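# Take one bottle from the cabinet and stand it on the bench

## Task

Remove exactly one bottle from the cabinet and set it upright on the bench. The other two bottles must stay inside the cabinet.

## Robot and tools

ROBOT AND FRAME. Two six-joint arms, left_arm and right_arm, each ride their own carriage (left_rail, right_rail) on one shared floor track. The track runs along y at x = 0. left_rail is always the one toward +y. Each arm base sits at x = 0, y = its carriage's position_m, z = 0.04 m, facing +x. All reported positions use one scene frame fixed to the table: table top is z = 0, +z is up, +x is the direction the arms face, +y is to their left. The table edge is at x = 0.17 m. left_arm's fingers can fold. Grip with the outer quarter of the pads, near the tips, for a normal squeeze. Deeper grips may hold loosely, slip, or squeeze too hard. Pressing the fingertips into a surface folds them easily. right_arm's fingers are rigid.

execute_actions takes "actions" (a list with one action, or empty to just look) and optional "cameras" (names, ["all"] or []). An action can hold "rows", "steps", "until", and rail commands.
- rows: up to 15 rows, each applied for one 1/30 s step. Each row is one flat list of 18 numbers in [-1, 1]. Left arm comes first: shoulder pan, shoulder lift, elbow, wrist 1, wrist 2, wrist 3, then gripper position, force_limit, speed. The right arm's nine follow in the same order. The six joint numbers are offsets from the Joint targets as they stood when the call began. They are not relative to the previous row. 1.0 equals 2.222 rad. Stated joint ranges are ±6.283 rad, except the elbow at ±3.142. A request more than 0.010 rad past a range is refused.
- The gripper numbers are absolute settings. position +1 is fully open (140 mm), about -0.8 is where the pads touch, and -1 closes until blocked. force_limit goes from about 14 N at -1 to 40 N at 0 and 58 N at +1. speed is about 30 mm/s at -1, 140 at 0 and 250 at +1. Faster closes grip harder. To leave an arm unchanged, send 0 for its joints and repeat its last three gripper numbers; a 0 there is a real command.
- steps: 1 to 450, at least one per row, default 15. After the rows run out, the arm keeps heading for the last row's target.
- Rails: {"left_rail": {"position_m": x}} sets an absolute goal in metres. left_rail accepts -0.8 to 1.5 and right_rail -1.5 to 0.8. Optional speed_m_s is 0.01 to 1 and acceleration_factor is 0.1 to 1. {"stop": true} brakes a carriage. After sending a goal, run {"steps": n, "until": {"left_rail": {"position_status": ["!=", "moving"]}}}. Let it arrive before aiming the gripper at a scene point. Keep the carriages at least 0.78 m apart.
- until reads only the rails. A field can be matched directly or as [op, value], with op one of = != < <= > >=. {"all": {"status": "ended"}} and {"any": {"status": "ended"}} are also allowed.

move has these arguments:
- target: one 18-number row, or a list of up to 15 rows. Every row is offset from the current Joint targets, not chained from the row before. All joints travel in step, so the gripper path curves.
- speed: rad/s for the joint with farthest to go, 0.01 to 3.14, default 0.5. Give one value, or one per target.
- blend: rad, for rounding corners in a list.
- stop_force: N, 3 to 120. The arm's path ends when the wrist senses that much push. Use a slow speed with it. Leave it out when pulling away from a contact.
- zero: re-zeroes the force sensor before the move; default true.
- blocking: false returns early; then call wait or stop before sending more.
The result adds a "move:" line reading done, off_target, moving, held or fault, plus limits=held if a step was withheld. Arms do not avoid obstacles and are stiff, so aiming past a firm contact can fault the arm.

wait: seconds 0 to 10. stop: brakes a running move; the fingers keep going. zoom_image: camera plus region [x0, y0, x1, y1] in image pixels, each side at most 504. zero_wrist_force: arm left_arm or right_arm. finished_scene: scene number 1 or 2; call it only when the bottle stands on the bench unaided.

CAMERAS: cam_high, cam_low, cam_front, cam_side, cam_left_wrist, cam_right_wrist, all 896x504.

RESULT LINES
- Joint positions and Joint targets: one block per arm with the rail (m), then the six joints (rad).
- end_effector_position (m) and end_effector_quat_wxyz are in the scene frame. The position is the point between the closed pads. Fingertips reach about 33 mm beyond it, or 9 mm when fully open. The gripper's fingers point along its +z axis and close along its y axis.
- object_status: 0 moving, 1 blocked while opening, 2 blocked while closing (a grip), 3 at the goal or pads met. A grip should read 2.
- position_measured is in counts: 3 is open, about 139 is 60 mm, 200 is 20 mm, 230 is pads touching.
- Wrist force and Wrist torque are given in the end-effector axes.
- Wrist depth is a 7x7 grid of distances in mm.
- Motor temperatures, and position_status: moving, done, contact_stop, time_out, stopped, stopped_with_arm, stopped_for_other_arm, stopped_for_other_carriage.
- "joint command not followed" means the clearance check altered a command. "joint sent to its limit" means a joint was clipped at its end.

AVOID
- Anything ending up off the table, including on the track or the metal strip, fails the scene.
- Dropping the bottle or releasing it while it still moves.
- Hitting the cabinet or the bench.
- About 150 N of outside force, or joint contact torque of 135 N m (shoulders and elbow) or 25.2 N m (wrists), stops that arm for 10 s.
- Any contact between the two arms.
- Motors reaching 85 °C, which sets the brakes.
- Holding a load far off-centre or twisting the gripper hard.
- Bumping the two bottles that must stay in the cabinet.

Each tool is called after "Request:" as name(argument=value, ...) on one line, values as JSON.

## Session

Request:
execute_actions(actions=[])

Scene clock: 0.00 s.
left_arm: end_effector_position=(+0.3456, +0.9899, +0.5800) position_measured=3 object_status=3 end_effector_quat_wxyz=(+0.000, +0.000, +1.000, +0.000) | right_arm: end_effector_position=(+0.3456, -1.0990, +0.5800) position_measured=3 object_status=3 end_effector_quat_wxyz=(+0.000, +0.000, +1.000, +0.000)
Joint positions: left_arm=[0.963 -0.316 -1.725 0.971 -0.816 -1.571 -0.316] | right_arm=[-1.126 -0.316 -1.725 0.971 -0.816 -1.571 -0.316]
Joint velocities: within noise
Joint torques (N m): no reading
Motor temperatures (°C): left_arm=[30 27 30 34 44 35] | right_arm=[29 31 27 39 38 33]
Wrist force (N): no reading
Wrist torque (N m): no reading
Wrist force, peak (N): no reading
Wrist depth (mm): cam_left_wrist=[682 690 651 654 630 618 632 / 709 - 690 677 688 - 679 / 731 - - 709 690 703 686 / - 123 148 - - 148 707 / - 107 - - 835 128 101 / - 107 887 857 - 829 90 / - 1831 1885 1928 1780 1755 -] | cam_right_wrist=[693 678 678 664 648 648 640 / 729 714 697 685 689 676 663 / 776 747 736 716 716 701 691 / 1677 781 784 766 757 731 716 / 1726 98 813 805 786 133 103 / - 105 860 860 842 842 92 / - 1934 1919 1966 1845 1889 -]
Joint targets: left_arm=[0.963 -0.316 -1.725 0.971 -0.816 -1.571 -0.316] | right_arm=[-1.126 -0.316 -1.725 0.971 -0.816 -1.571 -0.316]
Tool commands: left_gripper/position=+1.0 left_gripper/force_limit=+1.0 left_gripper/speed=+1.0 right_gripper/position=+1.0 right_gripper/force_limit=+1.0 right_gripper/speed=+1.0
left_rail: position_m=0.963 position_status=done
right_rail: position_m=-1.126 position_status=done
camera_calibration:
cam_left_wrist: T_world_to_cam=[[-0.0495965, 0.997627, -0.0477515, -0.931278], [0.941237, 0.0626786, 0.331881, -0.574018], [0.334086, -0.0284853, -0.942112, 0.608512], [0, 0, 0, 1]] pos_world=[0.290804, 0.98238, 0.719322]
cam_right_wrist: T_world_to_cam=[[-0.00343776, 0.998804, -0.0487736, 1.14041], [0.952321, 0.0181499, 0.304557, -0.472531], [0.305078, -0.0454011, -0.951245, 0.534451], [0, 0, 0, 1]] pos_world=[0.290872, -1.1062, 0.707927]

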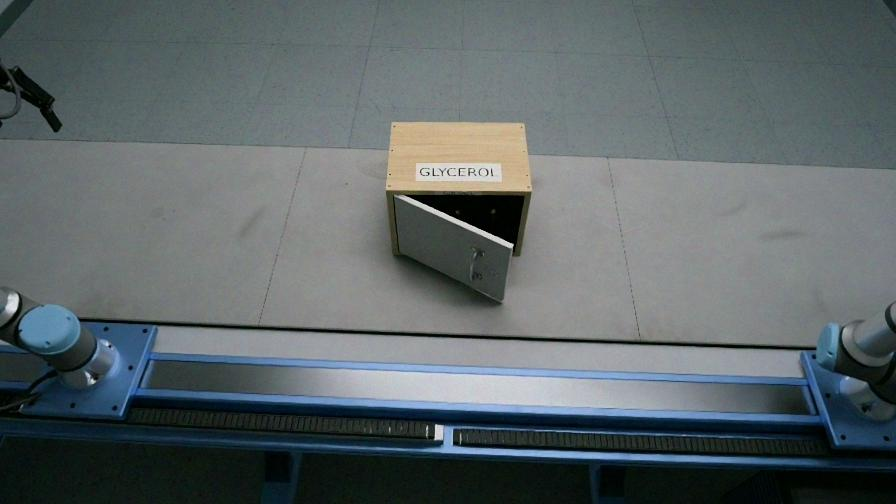

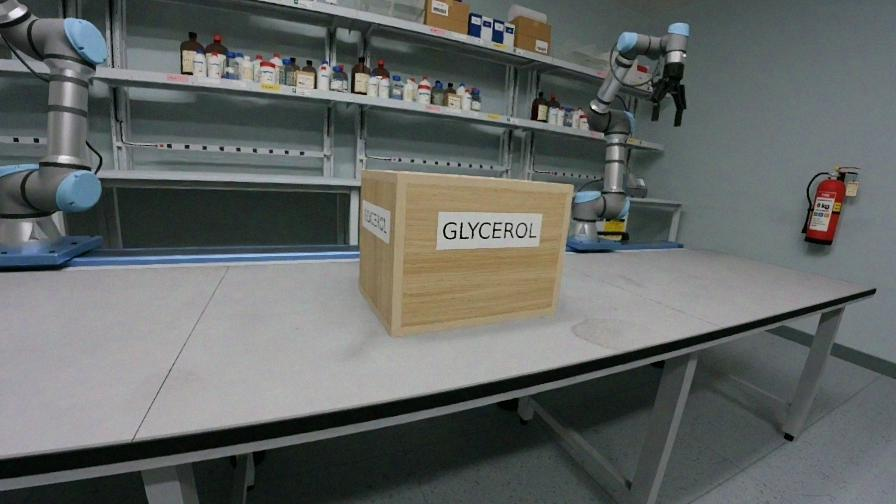

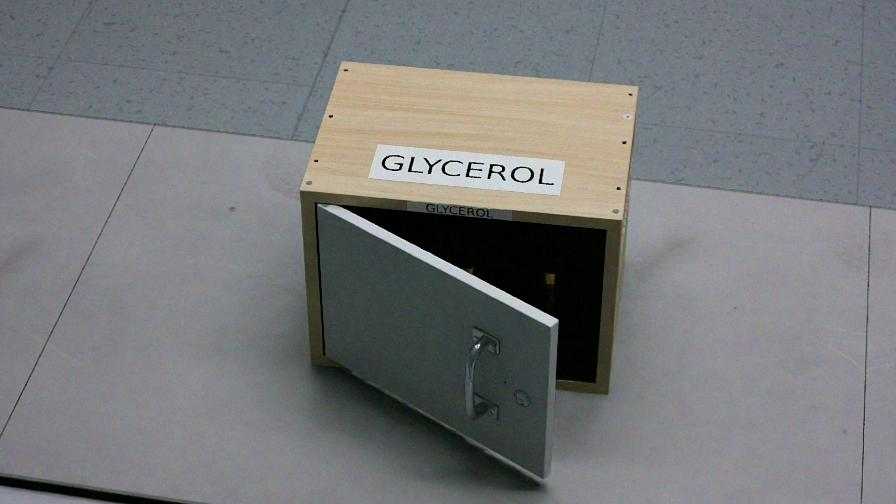

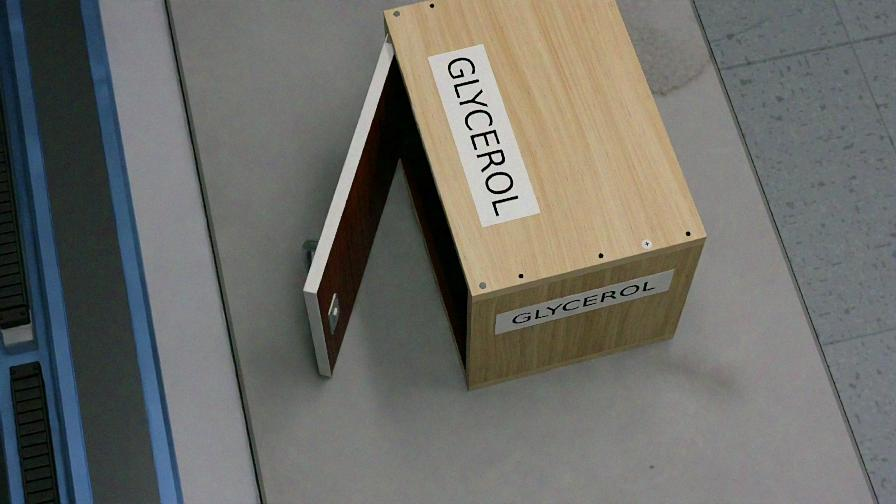

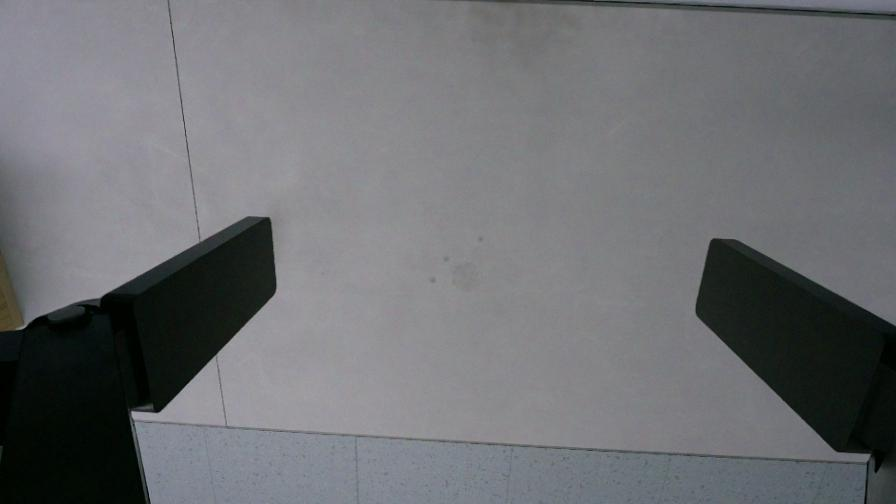

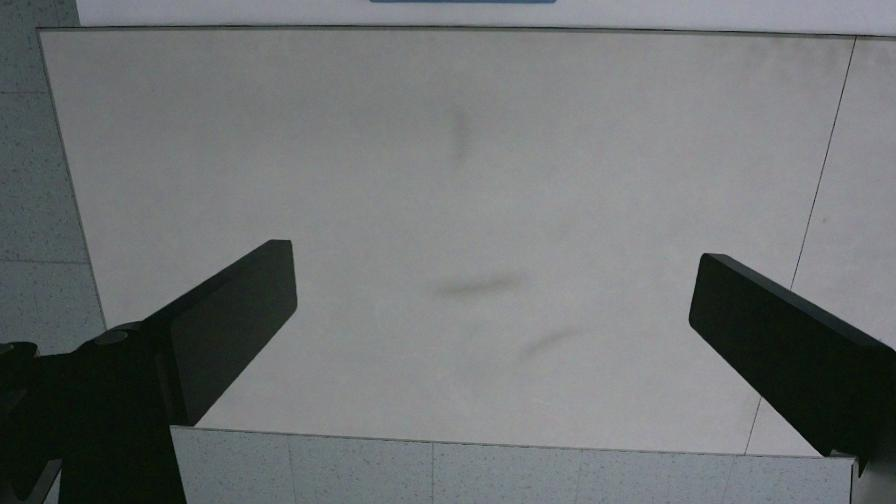

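Request:
zoom_image(camera="cam_high", region=[370, 110, 550, 310])

Request:
zoom_image(camera="cam_front", region=[280, 160, 660, 500])

Request:
zoom_image(camera="cam_side", region=[280, 20, 500, 400])

Scaled by 2.520 from the camera's 896x504 image, which has a finer 1280x720 frame.

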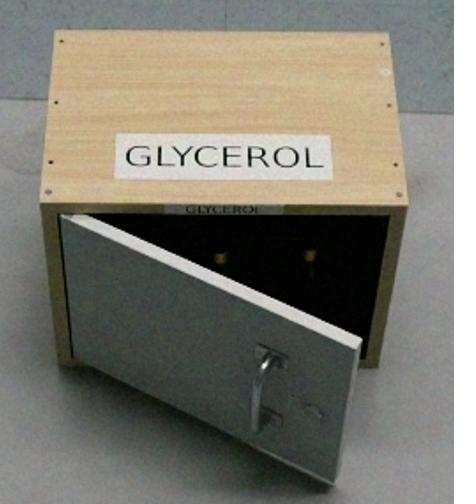

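Scaled by 1.326 from the camera's 896x504 image, which has a finer 1280x720 frame.

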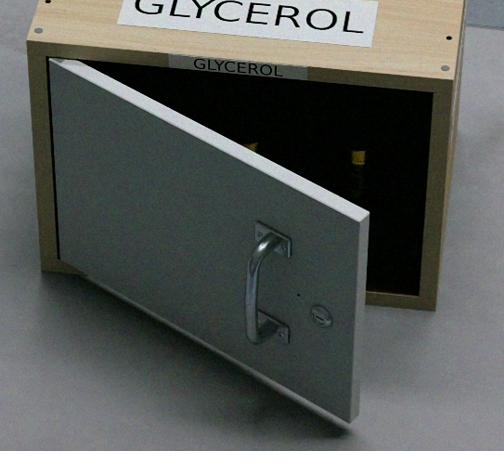

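Scaled by 1.326 from the camera's 896x504 image, which has a finer 1280x720 frame.

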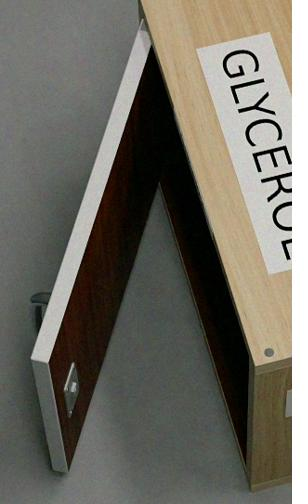

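Request:
execute_actions(actions=[{"right_rail": {"position_m": -0.52, "acceleration_factor": 0.5}, "rows": [[0,0,0,0,0,0,1,1,1,0,0,0,0,0,0,0.25,0,-0.5]], "steps": 150, "until": {"right_rail": {"position_status": ["!=", "moving"]}}}])

Request:
move(target=[0,0,0,0,0,0,1,1,1,0.48728,0.11382,0.15005,-0.26422,0,0.71507,0.25,0,-0.5], speed=0.8, cameras=["cam_right_wrist", "cam_high"])

Scene clock: 12.10 s.
left_arm: end_effector_position=(+0.3456, +0.9899, +0.5800) position_measured=3 object_status=3 end_effector_quat_wxyz=(+0.000, +0.000, +1.000, +0.000) | right_arm: end_effector_position=(+0.3456, -0.4928, +0.5800) position_measured=98 object_status=3 end_effector_quat_wxyz=(+0.000, +0.000, +1.000, +0.000)
Joint positions: left_arm=[0.963 -0.316 -1.725 0.971 -0.816 -1.571 -0.316] | right_arm=[-0.52 -0.316 -1.725 0.971 -0.816 -1.571 -0.316]
Joint torques (N m): left_arm=[0.47 -10.63 -19.15 -3.09 -0.29 -0.13] | right_arm=[0.9 -13.03 -20.62 -3.03 -0.25 0.19]
Wrist force (N): left_arm=[0.0 0.1 -0.2] | right_arm=[0.1 0.2 0.1]
Wrist torque (N m): left_arm=[0.02 -0.01 0.00] | right_arm=[0.04 -0.01 0.00]
Wrist force, peak (N): left_arm=[0.0 0.1 -0.6] | right_arm=[0.1 1.7 -0.1]
Wrist depth (mm): cam_left_wrist=[670 - - 643 - - - / - - - 666 699 - - / - 740 713 - - 703 703 / - 123 746 769 721 719 - / - 107 813 - - 128 101 / - 99 878 821 808 - 90 / - 1885 1844 1900 1805 1780 -] | cam_right_wrist=[687 681 674 672 654 645 635 / 716 699 693 695 678 659 475 / 754 752 743 731 712 706 610 / 797 784 759 766 738 708 706 / 854 91 105 813 764 122 437 / - 76 78 875 895 80 80 / - 70 1934 1919 1845 - 71]
Joint targets: left_arm=[0.963 -0.316 -1.725 0.971 -0.816 -1.571 -0.316] | right_arm=[-0.520 -0.316 -1.725 0.971 -0.816 -1.571 -0.316]
left_rail: position_m=0.963 position_status=done
right_rail: position_m=-0.520 position_status=done

Scene clock: 14.93 s.
left_arm: end_effector_position=(+0.3456, +0.9899, +0.5800) position_measured=3 object_status=3 end_effector_quat_wxyz=(+0.000, +0.000, +1.000, +0.000) | right_arm: end_effector_position=(+0.2882, -0.0575, +0.3802) position_measured=98 object_status=3 end_effector_quat_wxyz=(+0.000, +0.250, +0.968, +0.000)
Joint positions: left_arm=[0.963 -0.316 -1.725 0.971 -0.816 -1.571 -0.316] | right_arm=[-0.52 0.766 -1.472 1.304 -1.403 -1.571 1.272]
Joint torques (N m): left_arm=[0.28 -10.83 -19.11 -3 -0.3 -0.13] | right_arm=[8.5 -21.34 -16.42 -4.99 -0.1 2.23]
Wrist force (N): left_arm=[-0.2 0.1 -0.4] | right_arm=[0.1 0.6 0.0]
Wrist torque (N m): left_arm=[0.02 0.03 0.00] | right_arm=[0.13 0.00 -0.14]
Wrist force, peak (N): left_arm=[-0.1 0.2 -0.6] | right_arm=[2.0 1.3 0.7]
Wrist depth (mm): cam_left_wrist=[648 - - - 638 643 682 / 709 - 688 681 - - 653 / - - 711 - 638 703 707 / - 123 - - - 130 725 / - 108 - 783 - 128 101 / - 101 - 824 - 824 90 / - 1872 1831 1844 1793 1768 -] | cam_right_wrist=[467 - 492 480 465 457 449 / 475 518 507 496 488 479 473 / 502 545 527 507 500 492 491 / 577 568 543 276 274 273 273 / 606 101 106 566 548 122 362 / - 76 610 574 579 80 80 / - 70 - 383 270 - 71]
Joint targets: left_arm=[0.963 -0.316 -1.725 0.971 -0.816 -1.571 -0.316] | right_arm=[-0.520 0.767 -1.472 1.304 -1.403 -1.571 1.273]
left_rail: position_m=0.963 position_status=done
right_rail: position_m=-0.520 position_status=done
move: done
camera_calibration:
cam_right_wrist: T_world_to_cam=[[0.481089, 0.875356, -0.0480086, -0.0567554], [0.841629, -0.445837, 0.304778, -0.370774], [0.245385, -0.187031, -0.951213, 0.418256], [0, 0, 0, 1]] pos_world=[0.236725, -0.0373968, 0.508129]
Images, in order (width x height): cam_high 896x504, cam_right_wrist 896x504.

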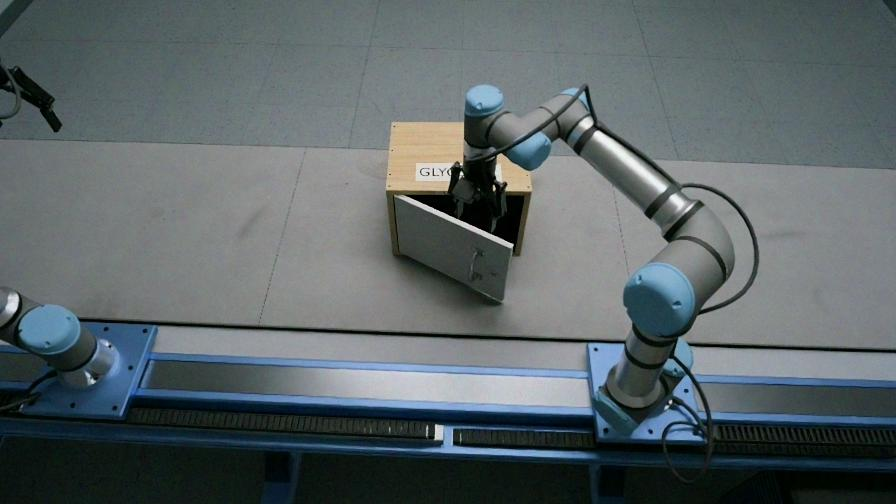

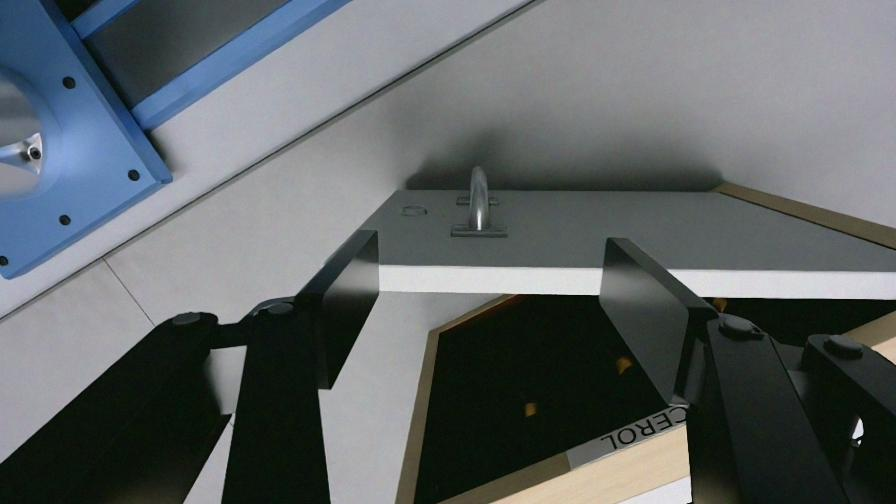

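Request:
move(target=[0,0,0,0,0,0,1,1,1,-0.003696,-0.006665,0.099475,-0.092808,0,-0.003698,0.25,0,-0.5], speed=0.5, cameras=["cam_right_wrist","cam_high"])

Scene clock: 24.13 s.
left_arm: end_effector_position=(+0.3456, +0.9899, +0.5800) position_measured=3 object_status=3 end_effector_quat_wxyz=(+0.000, +0.000, +1.000, +0.000) | right_arm: end_effector_position=(+0.2911, -0.0605, +0.3003) position_measured=98 object_status=3 end_effector_quat_wxyz=(+0.000, +0.250, +0.968, +0.000)
Joint positions: left_arm=[0.963 -0.316 -1.725 0.971 -0.816 -1.571 -0.316] | right_arm=[-0.52 0.759 -1.487 1.525 -1.609 -1.571 1.265]
Joint torques (N m): left_arm=[0.71 -10.77 -19.43 -3.09 -0.36 -0.31] | right_arm=[-8.12 -37.92 -18.05 -4.96 0.02 -1.98]
Wrist force (N): left_arm=[-0.1 0.3 0.0] | right_arm=[0.2 0.3 0.0]
Wrist torque (N m): left_arm=[0.06 0.02 -0.01] | right_arm=[0.06 -0.03 0.05]
Wrist force, peak (N): left_arm=[-0.1 0.2 -0.6] | right_arm=[0.7 0.2 -1.1]
Wrist depth (mm): cam_left_wrist=[- - 654 - - 656 633 / - - 692 677 684 675 653 / - - - - 699 - - / - 114 767 786 - 137 - / - 108 793 837 - 127 101 / - 872 - - - - 90 / - 1928 1743 1780 1831 1818 -] | cam_right_wrist=[- 407 418 405 393 387 382 / 422 445 428 417 411 405 398 / 421 460 443 432 427 419 414 / 494 481 457 262 262 262 261 / 511 95 106 174 172 123 183 / - 76 516 489 483 80 80 / - 70 554 414 510 - 71]
Joint targets: left_arm=[0.963 -0.316 -1.725 0.971 -0.816 -1.571 -0.316] | right_arm=[-0.520 0.759 -1.487 1.525 -1.609 -1.571 1.265]
left_rail: position_m=0.963 position_status=done
right_rail: position_m=-0.520 position_status=done
move: done
camera_calibration:
cam_right_wrist: T_world_to_cam=[[0.481202, 0.875296, -0.0479677, -0.0595481], [0.841564, -0.445955, 0.304784, -0.350201], [0.245385, -0.187031, -0.951213, 0.34088], [0, 0, 0, 1]] pos_world=[0.239725, -0.0402968, 0.428129]
Images, in order (width x height): cam_high 896x504, cam_right_wrist 896x504.

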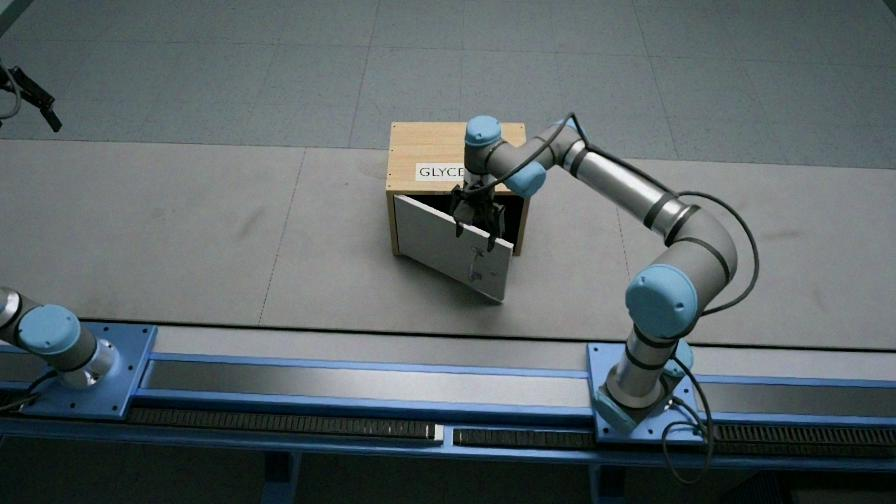

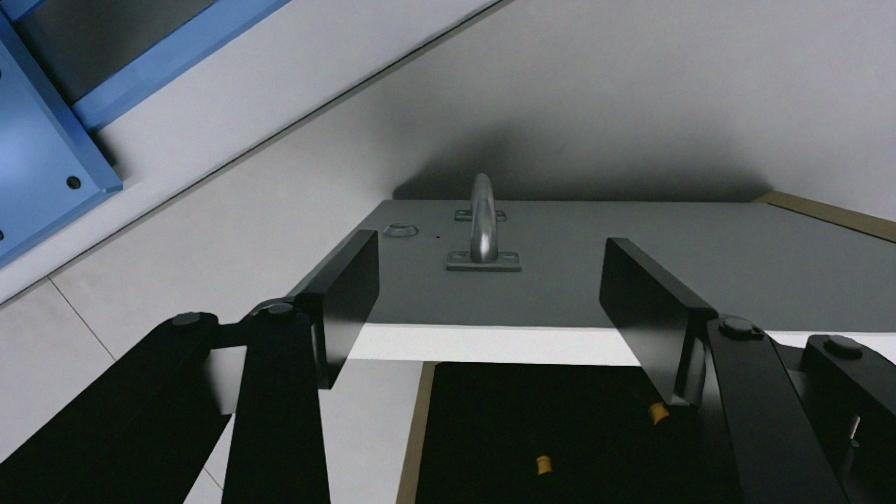

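Request:
move(target=[0,0,0,0,0,0,1,1,1,0,0.016005,0.092890,-0.108895,0,0,0.25,0,-0.5], speed=0.25, stop_force=15, cameras=["cam_right_wrist"])

Scene clock: 28.63 s.
left_arm: end_effector_position=(+0.3456, +0.9899, +0.5800) position_measured=3 object_status=3 end_effector_quat_wxyz=(+0.000, +0.000, +1.000, +0.000) | right_arm: end_effector_position=(+0.2912, -0.0605, +0.2051) position_measured=98 object_status=3 end_effector_quat_wxyz=(+0.000, +0.250, +0.968, +0.000)
Joint positions: left_arm=[0.963 -0.316 -1.725 0.971 -0.816 -1.571 -0.316] | right_arm=[-0.52 0.759 -1.452 1.731 -1.851 -1.571 1.265]
Joint torques (N m): left_arm=[0.05 -10.94 -19.35 -3.19 -0.52 -0.27] | right_arm=[-7.11 -22.25 -16.43 -4.97 -0.05 -1.94]
Wrist force (N): left_arm=[-0.4 0.2 0.1] | right_arm=[0.1 0.4 0.0]
Wrist torque (N m): left_arm=[0.03 0.08 0.00] | right_arm=[0.10 -0.02 0.06]
Wrist force, peak (N): left_arm=[-0.3 -0.1 -0.7] | right_arm=[0.1 0.3 -1.0]
Wrist depth (mm): cam_left_wrist=[681 690 630 646 659 - 638 / - 705 - 690 661 668 659 / - - 697 694 715 701 - / 746 114 - 767 751 734 - / - 108 - - - 136 101 / - 101 - - - - 90 / - 1900 1844 1872 1818 1844 -] | cam_right_wrist=[316 332 325 313 304 300 296 / 352 348 333 325 320 315 310 / 372 357 347 341 335 329 325 / 379 371 357 264 262 261 261 / 395 95 105 161 161 122 183 / - 76 120 128 121 80 80 / - 70 102 102 102 101 71]
Joint targets: left_arm=[0.963 -0.316 -1.725 0.971 -0.816 -1.571 -0.316] | right_arm=[-0.520 0.759 -1.452 1.731 -1.851 -1.571 1.265]
left_rail: position_m=0.963 position_status=done
right_rail: position_m=-0.520 position_status=done
move: done
camera_calibration:
cam_right_wrist: T_world_to_cam=[[0.481202, 0.875296, -0.0479677, -0.0641099], [0.841564, -0.445955, 0.304784, -0.321216], [0.245385, -0.187031, -0.951213, 0.25042], [0, 0, 0, 1]] pos_world=[0.239725, -0.0402968, 0.333029]
Images, in order (width x height): cam_right_wrist 896x504.

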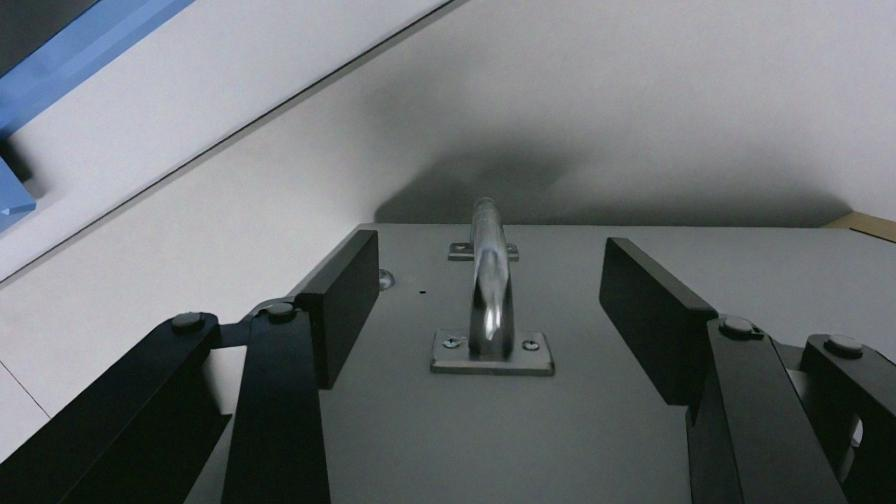

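Request:
execute_actions(actions=[{"rows":[[0,0,0,0,0,0,1,1,1,0,0,0,0,0,0,-1,0,-1]],"steps":85}], cameras=["cam_right_wrist"])

Scene clock: 31.97 s.
left_arm: end_effector_position=(+0.3456, +0.9899, +0.5800) position_measured=3 object_status=3 end_effector_quat_wxyz=(+0.000, +0.000, +1.000, +0.000) | right_arm: end_effector_position=(+0.2912, -0.0605, +0.2051) position_measured=214 object_status=2 end_effector_quat_wxyz=(+0.000, +0.250, +0.968, +0.000)
Joint positions: left_arm=[0.963 -0.316 -1.725 0.971 -0.816 -1.571 -0.316] | right_arm=[-0.52 0.758 -1.452 1.731 -1.851 -1.571 1.265]
Joint torques (N m): left_arm=[0.45 -11.51 -18.58 -3.1 -0.52 -0.38] | right_arm=[-5.73 -22.04 -22.1 -4.87 0.02 -1.02]
Wrist force (N): left_arm=[-0.3 0.1 -0.1] | right_arm=[0.8 -8.4 -7.0]
Wrist torque (N m): left_arm=[0.03 0.05 0.00] | right_arm=[0.44 -0.03 -0.51]
Wrist force, peak (N): left_arm=[-0.3 0.3 -0.7] | right_arm=[0.7 -8.7 -7.0]
Wrist depth (mm): cam_left_wrist=[- 672 - - 651 641 638 / - 686 - 713 703 711 656 / - 705 - 781 - 679 701 / - 115 762 808 749 136 - / - 108 803 790 762 128 101 / - 108 878 - - - 90 / - 1872 1914 1768 1793 1805 -] | cam_right_wrist=[316 333 326 311 304 299 297 / 352 349 332 324 321 318 309 / 374 356 346 340 337 330 325 / 383 372 357 238 262 261 260 / 402 391 186 101 110 184 171 / 421 408 77 75 75 80 133 / - - - 102 - 72 -]
Joint targets: left_arm=[0.963 -0.316 -1.725 0.971 -0.816 -1.571 -0.316] | right_arm=[-0.520 0.759 -1.452 1.731 -1.851 -1.571 1.265]
left_rail: position_m=0.963 position_status=done
right_rail: position_m=-0.520 position_status=done
camera_calibration:
cam_right_wrist: T_world_to_cam=[[0.481224, 0.87528, -0.048051, -0.0640874], [0.841553, -0.445947, 0.304826, -0.321228], [0.24538, -0.187127, -0.951195, 0.250411], [0, 0, 0, 1]] pos_world=[0.239725, -0.0402975, 0.333029]
Images, in order (width x height): cam_right_wrist 896x504.

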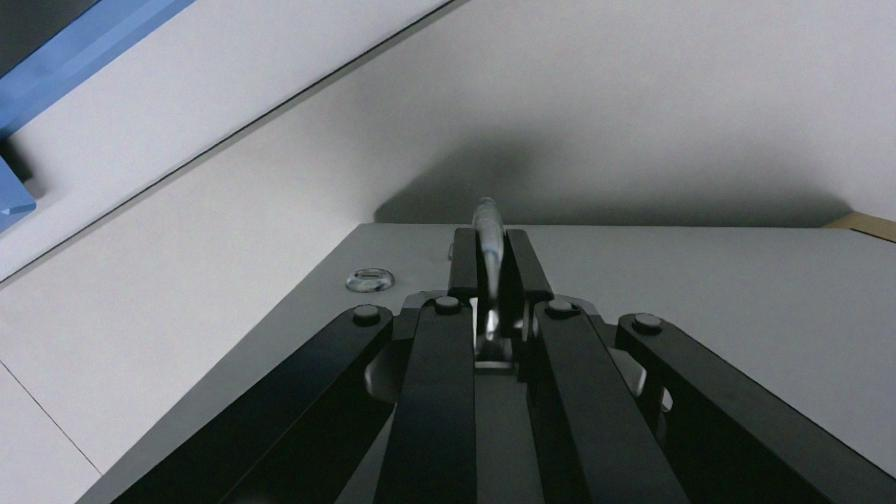

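Request:
move(target=[0,0,0,0,0,0,1,1,1,0.043349,0.009403,-0.010775,0.001372,0,0.129752,-1,0,-1], speed=0.25, stop_force=35)

Scene clock: 40.17 s.
left_arm: end_effector_position=(+0.3456, +0.9899, +0.5800) position_measured=3 object_status=3 end_effector_quat_wxyz=(+0.000, +0.000, +1.000, +0.000) | right_arm: end_effector_position=(+0.2516, -0.0277, +0.2051) position_measured=214 object_status=2 end_effector_quat_wxyz=(+0.000, +0.342, +0.940, +0.000)
Joint positions: left_arm=[0.963 -0.316 -1.725 0.971 -0.816 -1.571 -0.316] | right_arm=[-0.52 0.855 -1.431 1.707 -1.848 -1.571 1.553]
Joint torques (N m): left_arm=[0.43 -11.59 -18.87 -3.14 -0.58 -0.47] | right_arm=[9.59 -24.98 -32.2 1.6 0.02 2.89]
Wrist force (N): left_arm=[0.0 0.0 -0.1] | right_arm=[-0.3 11.2 2.2]
Wrist torque (N m): left_arm=[-0.01 0.00 -0.01] | right_arm=[0.56 0.02 -0.79]
Wrist force, peak (N): left_arm=[0.0 0.0 -0.7] | right_arm=[-0.1 -10.9 -6.4]
Wrist depth (mm): cam_left_wrist=[- - 648 643 - 640 605 / 717 - 719 - - 684 663 / - - 734 - 709 670 695 / - 114 - - - 138 742 / - 107 - - 781 136 101 / - 835 848 - 899 805 90 / - 2104 1831 1858 1844 1743 -] | cam_right_wrist=[316 312 326 319 305 302 297 / - 335 344 326 320 316 310 / 352 367 354 340 336 329 326 / 387 384 355 264 261 261 258 / 409 395 186 99 109 183 170 / 432 407 77 75 75 80 132 / - - - 102 - 72 -]
Joint targets: left_arm=[0.963 -0.316 -1.725 0.971 -0.816 -1.571 -0.316] | right_arm=[-0.520 0.855 -1.431 1.707 -1.848 -1.571 1.553]
left_rail: position_m=0.963 position_status=done
right_rail: position_m=-0.520 position_status=done
move: done

Request:
move(target=[[0,0,0,0,0,0,1,1,1,0.034854,0.020564,-0.024323,0.003759,0,0.107746,-1,0,-1],[0,0,0,0,0,0,1,1,1,0.067943,0.051258,-0.062534,0.011276,0,0.219383,-1,0,-1],[0,0,0,0,0,0,1,1,1,0.086118,0.075617,-0.094443,0.018826,0,0.288614,-1,0,-1]], speed=0.3, blend=0.03, stop_force=38, cameras=["cam_high","cam_right_wrist"])

Scene clock: 46.77 s.
left_arm: end_effector_position=(+0.3456, +0.9899, +0.5800) position_measured=3 object_status=3 end_effector_quat_wxyz=(+0.000, +0.000, +1.000, +0.000) | right_arm: end_effector_position=(+0.1903, +0.0750, +0.2052) position_measured=214 object_status=2 end_effector_quat_wxyz=(+0.000, +0.543, +0.840, +0.000)
Joint positions: left_arm=[0.963 -0.316 -1.725 0.971 -0.816 -1.571 -0.316] | right_arm=[-0.52 1.046 -1.263 1.498 -1.806 -1.571 2.194]
Joint torques (N m): left_arm=[0.25 -11.02 -19.52 -3.26 -0.78 -0.62] | right_arm=[6.74 -27.16 -34.61 -1.45 -1.16 3.01]
Wrist force (N): left_arm=[-0.2 0.1 -0.3] | right_arm=[0.9 -3.1 -6.2]
Wrist torque (N m): left_arm=[0.01 0.04 0.00] | right_arm=[0.67 0.10 -0.91]
Wrist force, peak (N): left_arm=[-0.2 0.4 -0.6] | right_arm=[0.5 -10.3 -6.9]
Wrist depth (mm): cam_left_wrist=[705 672 - 602 654 624 - / - 684 - - - 648 - / - - - - 705 681 699 / - 123 742 - 734 138 727 / - 108 - 788 - 128 101 / - 846 863 - - 824 90 / - 1872 1805 1858 1780 1755 -] | cam_right_wrist=[1038 314 312 322 306 301 297 / 1111 333 328 336 319 313 309 / 1153 344 352 349 336 330 325 / 432 359 359 264 259 257 254 / 454 - 187 97 109 181 168 / 465 - 77 75 75 80 131 / - - - 102 - 72 -]
Joint targets: left_arm=[0.963 -0.316 -1.725 0.971 -0.816 -1.571 -0.316] | right_arm=[-0.520 1.046 -1.263 1.498 -1.806 -1.571 2.194]
left_rail: position_m=0.963 position_status=done
right_rail: position_m=-0.520 position_status=done
move: done
camera_calibration:
cam_right_wrist: T_world_to_cam=[[0.909478, 0.412958, -0.0481108, -0.180937], [0.407145, -0.861245, 0.304121, -0.0620128], [0.0841542, -0.29618, -0.951418, 0.339466], [0, 0, 0, 1]] pos_world=[0.161239, 0.121854, 0.333128]
Images, in order (width x height): cam_high 896x504, cam_right_wrist 896x504.

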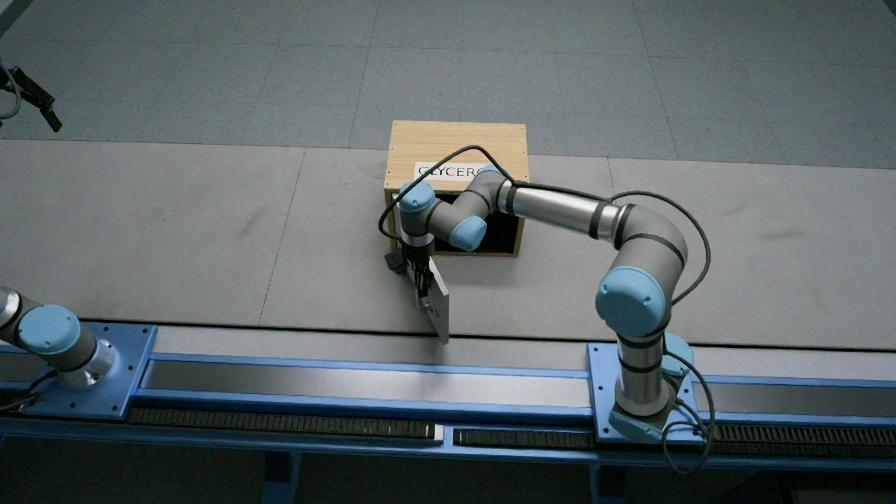

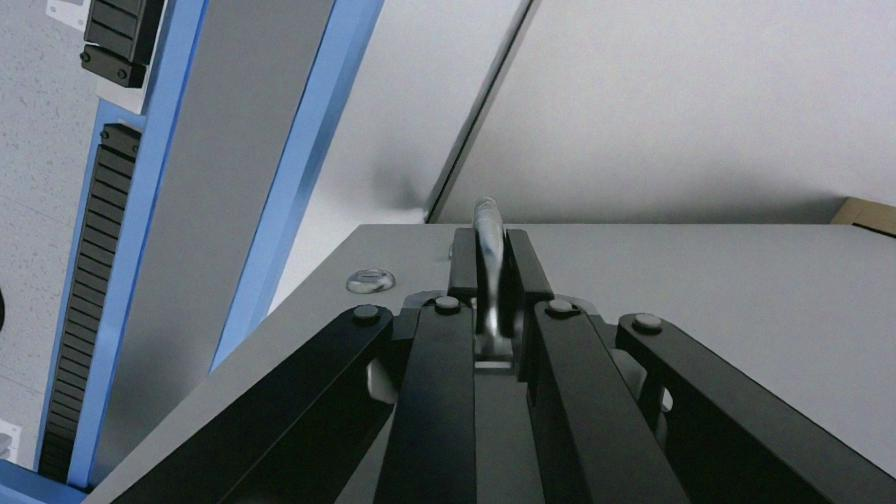

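Request:
execute_actions(actions=[{"rows":[[0,0,0,0,0,0,1,1,1,0,0,0,0,0,0,-0.02,0,-0.6]],"steps":30}])

Request:
move(target=[[0,0,0,0,0,0,1,1,1,0,-0.006618,-0.170389,0.177008,0,0,-0.02,0,-0.6],[0,0,0,0,0,0,1,1,1,-0.151765,-0.284229,0.102767,0.181460,0,-0.668452,-0.02,0,-0.6],[0,0,0,0,0,0,1,1,1,0.002123,0.104290,0.376354,-0.848423,-0.407291,-0.701332,-0.02,0,-0.6]], speed=[0.35,0.8,0.7], blend=[0.08,0.15,0], cameras=["cam_high","cam_right_wrist","cam_low","cam_front"])

Scene clock: 52.13 s.
left_arm: end_effector_position=(+0.3456, +0.9899, +0.5800) position_measured=3 object_status=3 end_effector_quat_wxyz=(+0.000, +0.000, +1.000, +0.000) | right_arm: end_effector_position=(+0.1903, +0.0750, +0.2051) position_measured=131 object_status=3 end_effector_quat_wxyz=(+0.000, +0.543, +0.840, +0.000)
Joint positions: left_arm=[0.963 -0.316 -1.725 0.971 -0.816 -1.571 -0.316] | right_arm=[-0.52 1.046 -1.263 1.498 -1.806 -1.571 2.194]
Joint torques (N m): left_arm=[0.53 -11.44 -19.36 -3.12 -0.82 -0.71] | right_arm=[6.98 -44.79 -32.46 -1.48 1.5 -1.61]
Wrist force (N): left_arm=[0.0 0.0 -0.3] | right_arm=[0.5 0.9 -0.2]
Wrist torque (N m): left_arm=[0.01 0.00 0.00] | right_arm=[0.19 -0.09 -0.15]
Wrist force, peak (N): left_arm=[-0.1 0.2 -0.7] | right_arm=[0.7 -3.2 -6.4]
Wrist depth (mm): cam_left_wrist=[- - - 638 - - 636 / 665 688 701 - 697 - 621 / - - 725 729 - 727 690 / - 114 746 713 - 139 - / - 107 767 824 - 128 101 / - 102 - 808 - 803 90 / - 1858 1858 1831 1831 1831 -] | cam_right_wrist=[1038 316 308 322 305 302 295 / 1100 333 328 335 319 313 310 / 1148 346 353 349 336 329 323 / 429 388 365 237 259 255 253 / 455 375 95 162 163 114 178 / - 73 74 128 121 80 80 / - 72 - 102 102 - -]
Joint targets: left_arm=[0.963 -0.316 -1.725 0.971 -0.816 -1.571 -0.316] | right_arm=[-0.520 1.046 -1.263 1.498 -1.806 -1.571 2.194]
left_rail: position_m=0.963 position_status=done
right_rail: position_m=-0.520 position_status=done

Scene clock: 59.17 s.
left_arm: end_effector_position=(+0.3456, +0.9899, +0.5800) position_measured=3 object_status=3 end_effector_quat_wxyz=(+0.000, +0.000, +1.000, +0.000) | right_arm: end_effector_position=(+0.3603, -0.1147, +0.1302) position_measured=131 object_status=3 end_effector_quat_wxyz=(+0.537, +0.000, +0.843, +0.000)
Joint positions: left_arm=[0.963 -0.316 -1.725 0.971 -0.816 -1.571 -0.316] | right_arm=[-0.52 1.051 -1.031 2.334 -3.691 -2.476 0.636]
Joint torques (N m): left_arm=[0.4 -11.13 -19.38 -3.32 -0.95 -0.95] | right_arm=[9.57 -24.61 -0.91 -5.28 -3.31 -1.99]
Wrist force (N): left_arm=[-0.2 0.1 -0.5] | right_arm=[-0.9 0.4 -2.5]
Wrist torque (N m): left_arm=[0.02 0.04 0.00] | right_arm=[0.07 -0.25 0.03]
Wrist force, peak (N): left_arm=[-0.2 -0.1 -0.6] | right_arm=[-1.0 0.6 -2.8]
Wrist depth (mm): cam_left_wrist=[672 - 658 - 619 646 615 / - - - 684 - 654 - / - 764 734 727 746 703 - / - 123 762 762 746 138 723 / - 107 805 798 - 128 101 / - 100 - 805 813 826 90 / - 1943 1858 1805 1914 1805 -] | cam_right_wrist=[229 226 223 220 216 210 206 / 319 316 270 261 253 245 239 / 534 503 304 334 355 342 289 / - - 238 319 502 500 287 / - - 95 502 499 114 332 / - 73 74 494 486 80 80 / - 72 - 407 414 - -]
Joint targets: left_arm=[0.963 -0.316 -1.725 0.971 -0.816 -1.571 -0.316] | right_arm=[-0.520 1.051 -1.031 2.334 -3.692 -2.476 0.636]
left_rail: position_m=0.963 position_status=done
right_rail: position_m=-0.520 position_status=done
move: done
camera_calibration:
cam_right_wrist: T_world_to_cam=[[0.0425431, 0.99883, -0.0229882, 0.115438], [0.126294, 0.0174481, 0.991839, -0.159342], [0.99108, -0.0450992, -0.125404, -0.207957], [0, 0, 0, 1]] pos_world=[0.221314, -0.121901, 0.134617]
Images, in order (width x height): cam_high 896x504, cam_low 896x504, cam_front 896x504, cam_right_wrist 896x504.

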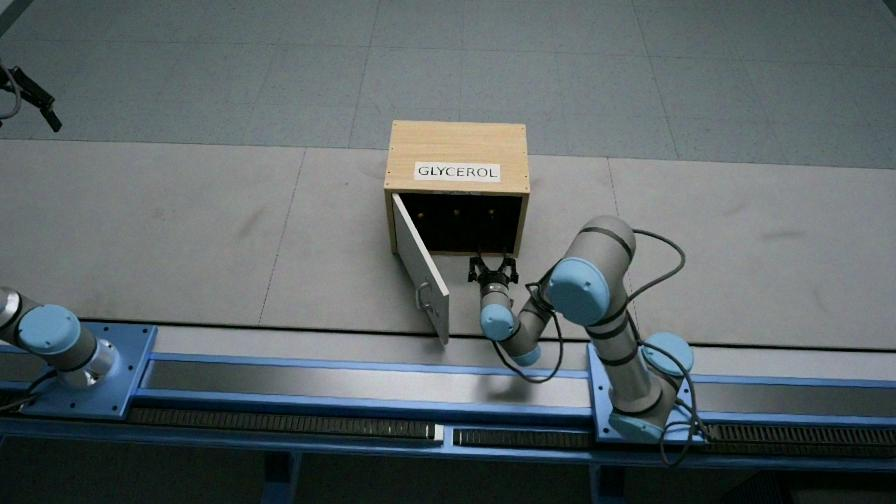

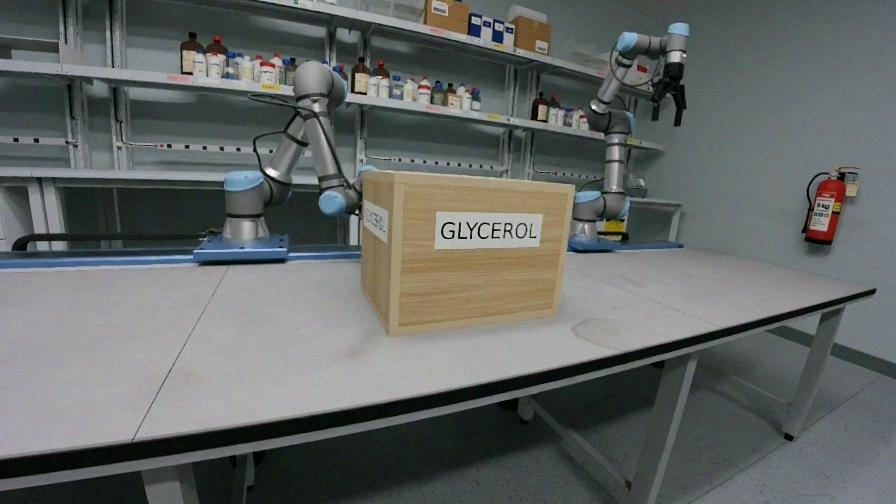

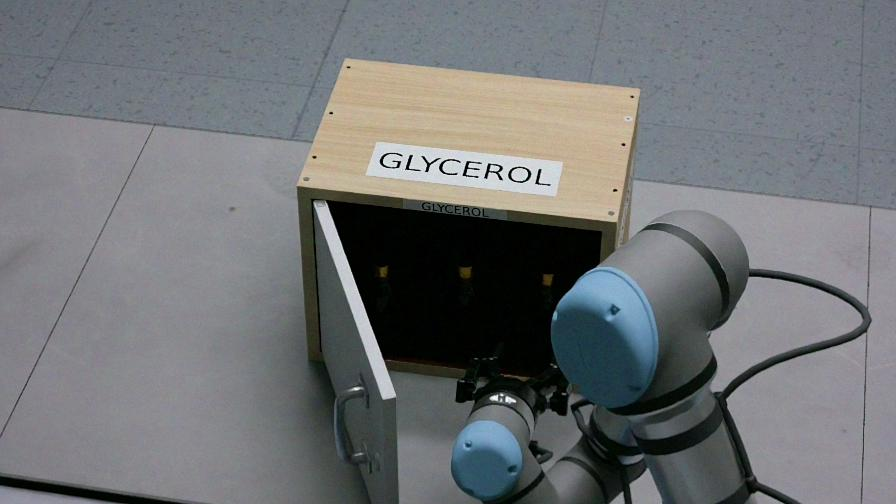

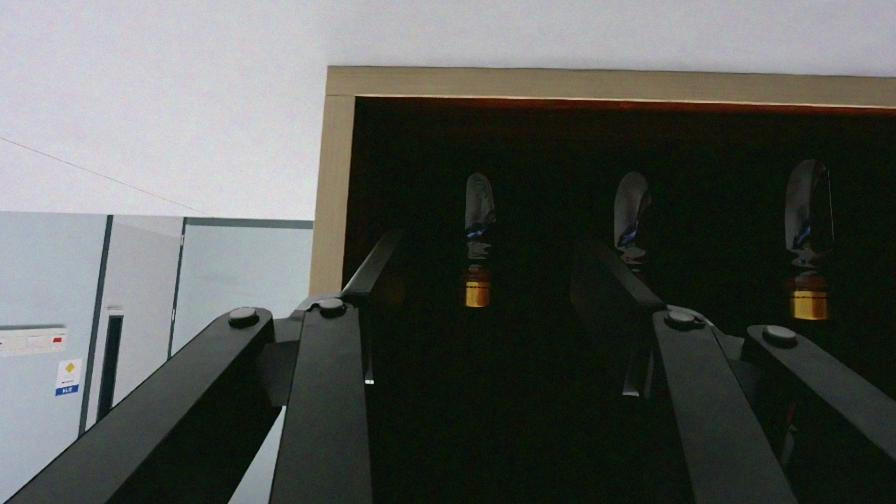

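Request:
move(target=[[0,0,0,0,0,0,1,1,1,0.029156,0.080875,-0.068859,0.091531,-0.059930,0.124786,-0.02,0,-0.6],[0,0,0,0,0,0,1,1,1,-0.017081,0.097315,-0.086232,0.034221,-0.031807,0.055956,-0.02,0,-0.6],[0,0,0,0,0,0,1,1,1,-0.060636,0.110728,-0.108425,-0.000297,-0.001608,0.002482,-0.02,0,-0.6]], speed=[0.4,0.3,0.25], blend=[0.05,0.03,0], stop_force=15, cameras=["cam_right_wrist","cam_front"])

Scene clock: 73.57 s.
left_arm: end_effector_position=(+0.3456, +0.9899, +0.5800) position_measured=3 object_status=3 end_effector_quat_wxyz=(+0.000, +0.000, +1.000, +0.000) | right_arm: end_effector_position=(+0.4604, -0.1043, +0.0652) position_measured=131 object_status=3 end_effector_quat_wxyz=(+0.536, +0.059, +0.841, -0.037)
Joint positions: left_arm=[0.963 -0.316 -1.725 0.971 -0.816 -1.571 -0.316] | right_arm=[-0.52 0.916 -0.785 2.093 -3.692 -2.479 0.641]
Joint torques (N m): left_arm=[0.32 -11.54 -18.72 -3.44 -0.99 -0.97] | right_arm=[-7.83 -32.63 -18.4 -5.18 0.6 -1.94]
Wrist force (N): left_arm=[0.2 -0.2 -0.4] | right_arm=[-0.8 0.5 -2.6]
Wrist torque (N m): left_arm=[-0.05 -0.05 0.00] | right_arm=[0.10 -0.27 0.03]
Wrist force, peak (N): left_arm=[0.0 0.1 -0.8] | right_arm=[-1.5 0.2 -2.9]
Wrist depth (mm): cam_left_wrist=[684 666 - 648 618 - 649 / 699 - - - - - - / 738 - 731 723 715 - - / 798 114 - 755 713 131 734 / - 107 - 837 - 128 101 / - 866 - 869 848 - 90 / - 1900 1844 1858 1872 1793 -] | cam_right_wrist=[119 118 116 114 111 110 107 / 166 155 148 140 133 126 121 / 273 156 175 180 174 168 160 / 575 151 190 206 253 182 272 / - 97 95 201 209 105 349 / - 73 74 323 384 80 80 / - 72 - 383 377 - -]
Joint targets: left_arm=[0.963 -0.316 -1.725 0.971 -0.816 -1.571 -0.316] | right_arm=[-0.520 0.916 -0.785 2.093 -3.692 -2.479 0.641]
left_rail: position_m=0.963 position_status=done
right_rail: position_m=-0.520 position_status=done
move: done
camera_calibration:
cam_right_wrist: T_world_to_cam=[[0.181141, 0.983188, -0.0229945, 0.0338392], [0.127403, -0.000275386, 0.991851, -0.110049], [0.97517, -0.182595, -0.125311, -0.321704], [0, 0, 0, 1]] pos_world=[0.321607, -0.0920421, 0.0696177]
Images, in order (width x height): cam_front 896x504, cam_right_wrist 896x504.

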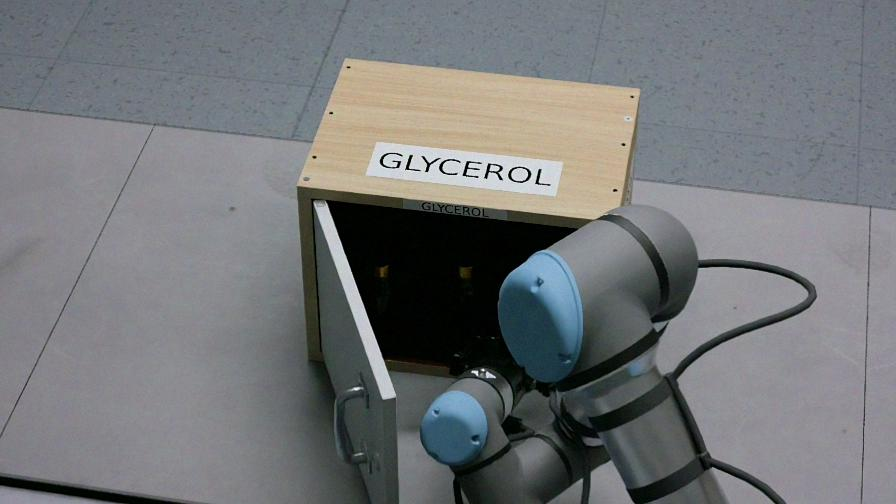

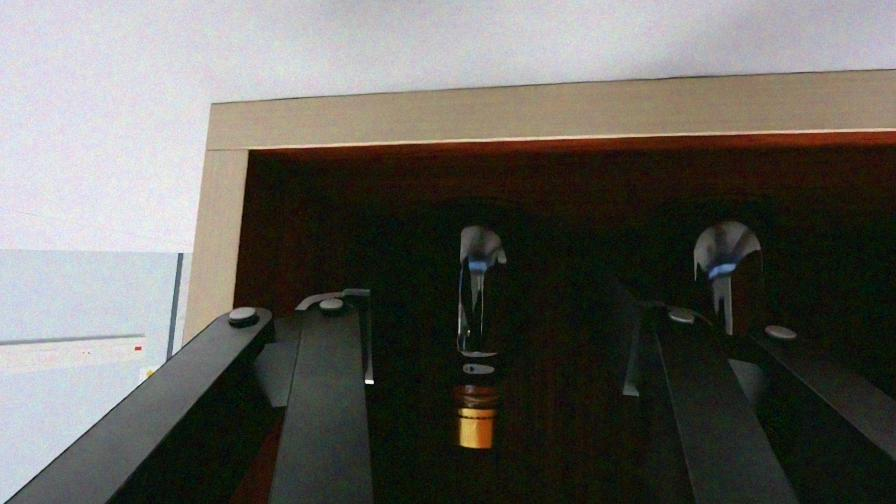

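Request:
zoom_image(camera="cam_right_wrist", region=[360, 190, 640, 470])

Scaled by 1.800 from the camera's 896x504 image, which has a finer 1280x720 frame.

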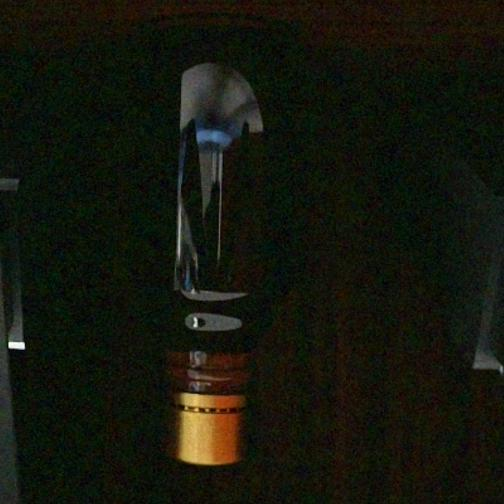

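Request:
move(target=[0,0,0,0,0,0,1,1,1,-0.041370,0.010947,-0.022036,-0.021618,0.031086,-0.042600,-0.02,0,-0.6], speed=0.1, stop_force=8, cameras=["cam_right_wrist"])

Request:
zoom_image(camera="cam_right_wrist", region=[320, 150, 680, 504])

Scene clock: 86.63 s.
left_arm: end_effector_position=(+0.3456, +0.9899, +0.5800) position_measured=3 object_status=3 end_effector_quat_wxyz=(+0.000, +0.000, +1.000, +0.000) | right_arm: end_effector_position=(+0.5089, -0.1147, +0.0652) position_measured=131 object_status=3 end_effector_quat_wxyz=(+0.536, +0.059, +0.841, -0.037)
Joint positions: left_arm=[0.963 -0.316 -1.725 0.971 -0.816 -1.571 -0.316] | right_arm=[-0.52 0.824 -0.761 2.044 -3.74 -2.41 0.547]
Joint torques (N m): left_arm=[0.61 -11.48 -19.6 -3.36 -1.26 -1.05] | right_arm=[-7.65 -33.79 -19.3 -5.23 0.71 -2.02]
Wrist force (N): left_arm=[-0.4 0.0 -0.4] | right_arm=[-0.8 0.6 -2.4]
Wrist torque (N m): left_arm=[0.00 0.09 0.00] | right_arm=[0.11 -0.28 0.03]
Wrist force, peak (N): left_arm=[-0.1 0.1 -0.7] | right_arm=[-0.8 0.7 -3.0]
Wrist depth (mm): cam_left_wrist=[- - - - - 641 635 / - - 719 - 721 675 - / - - - - - 731 - / - 123 790 - - 139 - / - 107 - 805 - 128 101 / - 101 881 - - 829 90 / - 1858 1885 - 1885 1805 -] | cam_right_wrist=[112 103 97 91 87 81 79 / 105 107 119 116 114 109 106 / 102 113 168 159 160 152 133 / 99 114 169 155 158 287 130 / - 108 95 151 151 109 125 / - 73 74 157 333 80 80 / - 72 - 334 331 - -]
Joint targets: left_arm=[0.963 -0.316 -1.725 0.971 -0.816 -1.571 -0.316] | right_arm=[-0.520 0.824 -0.761 2.044 -3.740 -2.410 0.547]
left_rail: position_m=0.963 position_status=done
right_rail: position_m=-0.520 position_status=done
move: done
camera_calibration:
cam_right_wrist: T_world_to_cam=[[0.181146, 0.983188, -0.022977, 0.0352579], [0.127303, -0.000274911, 0.991864, -0.116209], [0.975182, -0.182597, -0.125212, -0.371008], [0, 0, 0, 1]] pos_world=[0.370208, -0.102442, 0.0696184]
Images, in order (width x height): cam_right_wrist 896x504.

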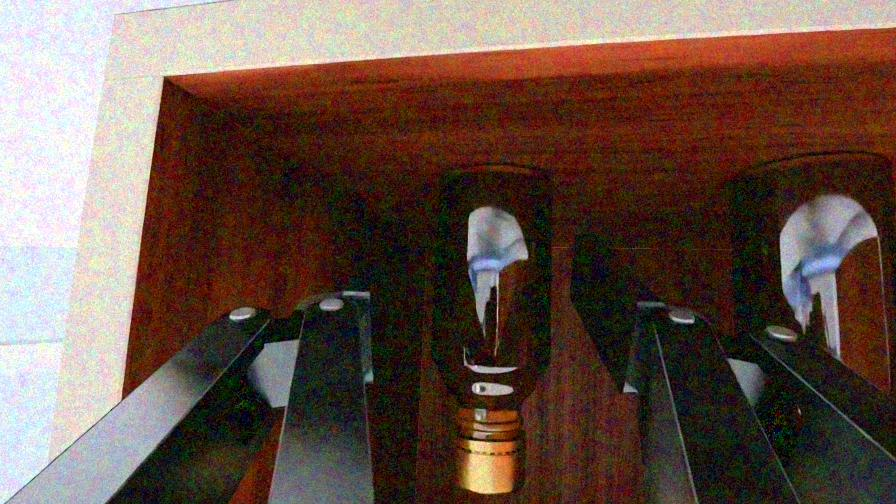

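Scaled by 1.400 from the camera's 896x504 image, which has a finer 1280x720 frame.

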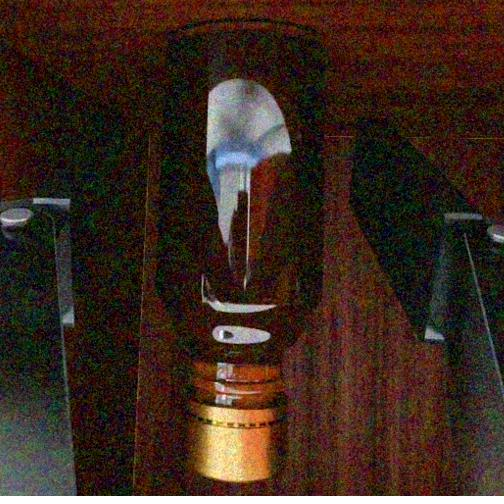

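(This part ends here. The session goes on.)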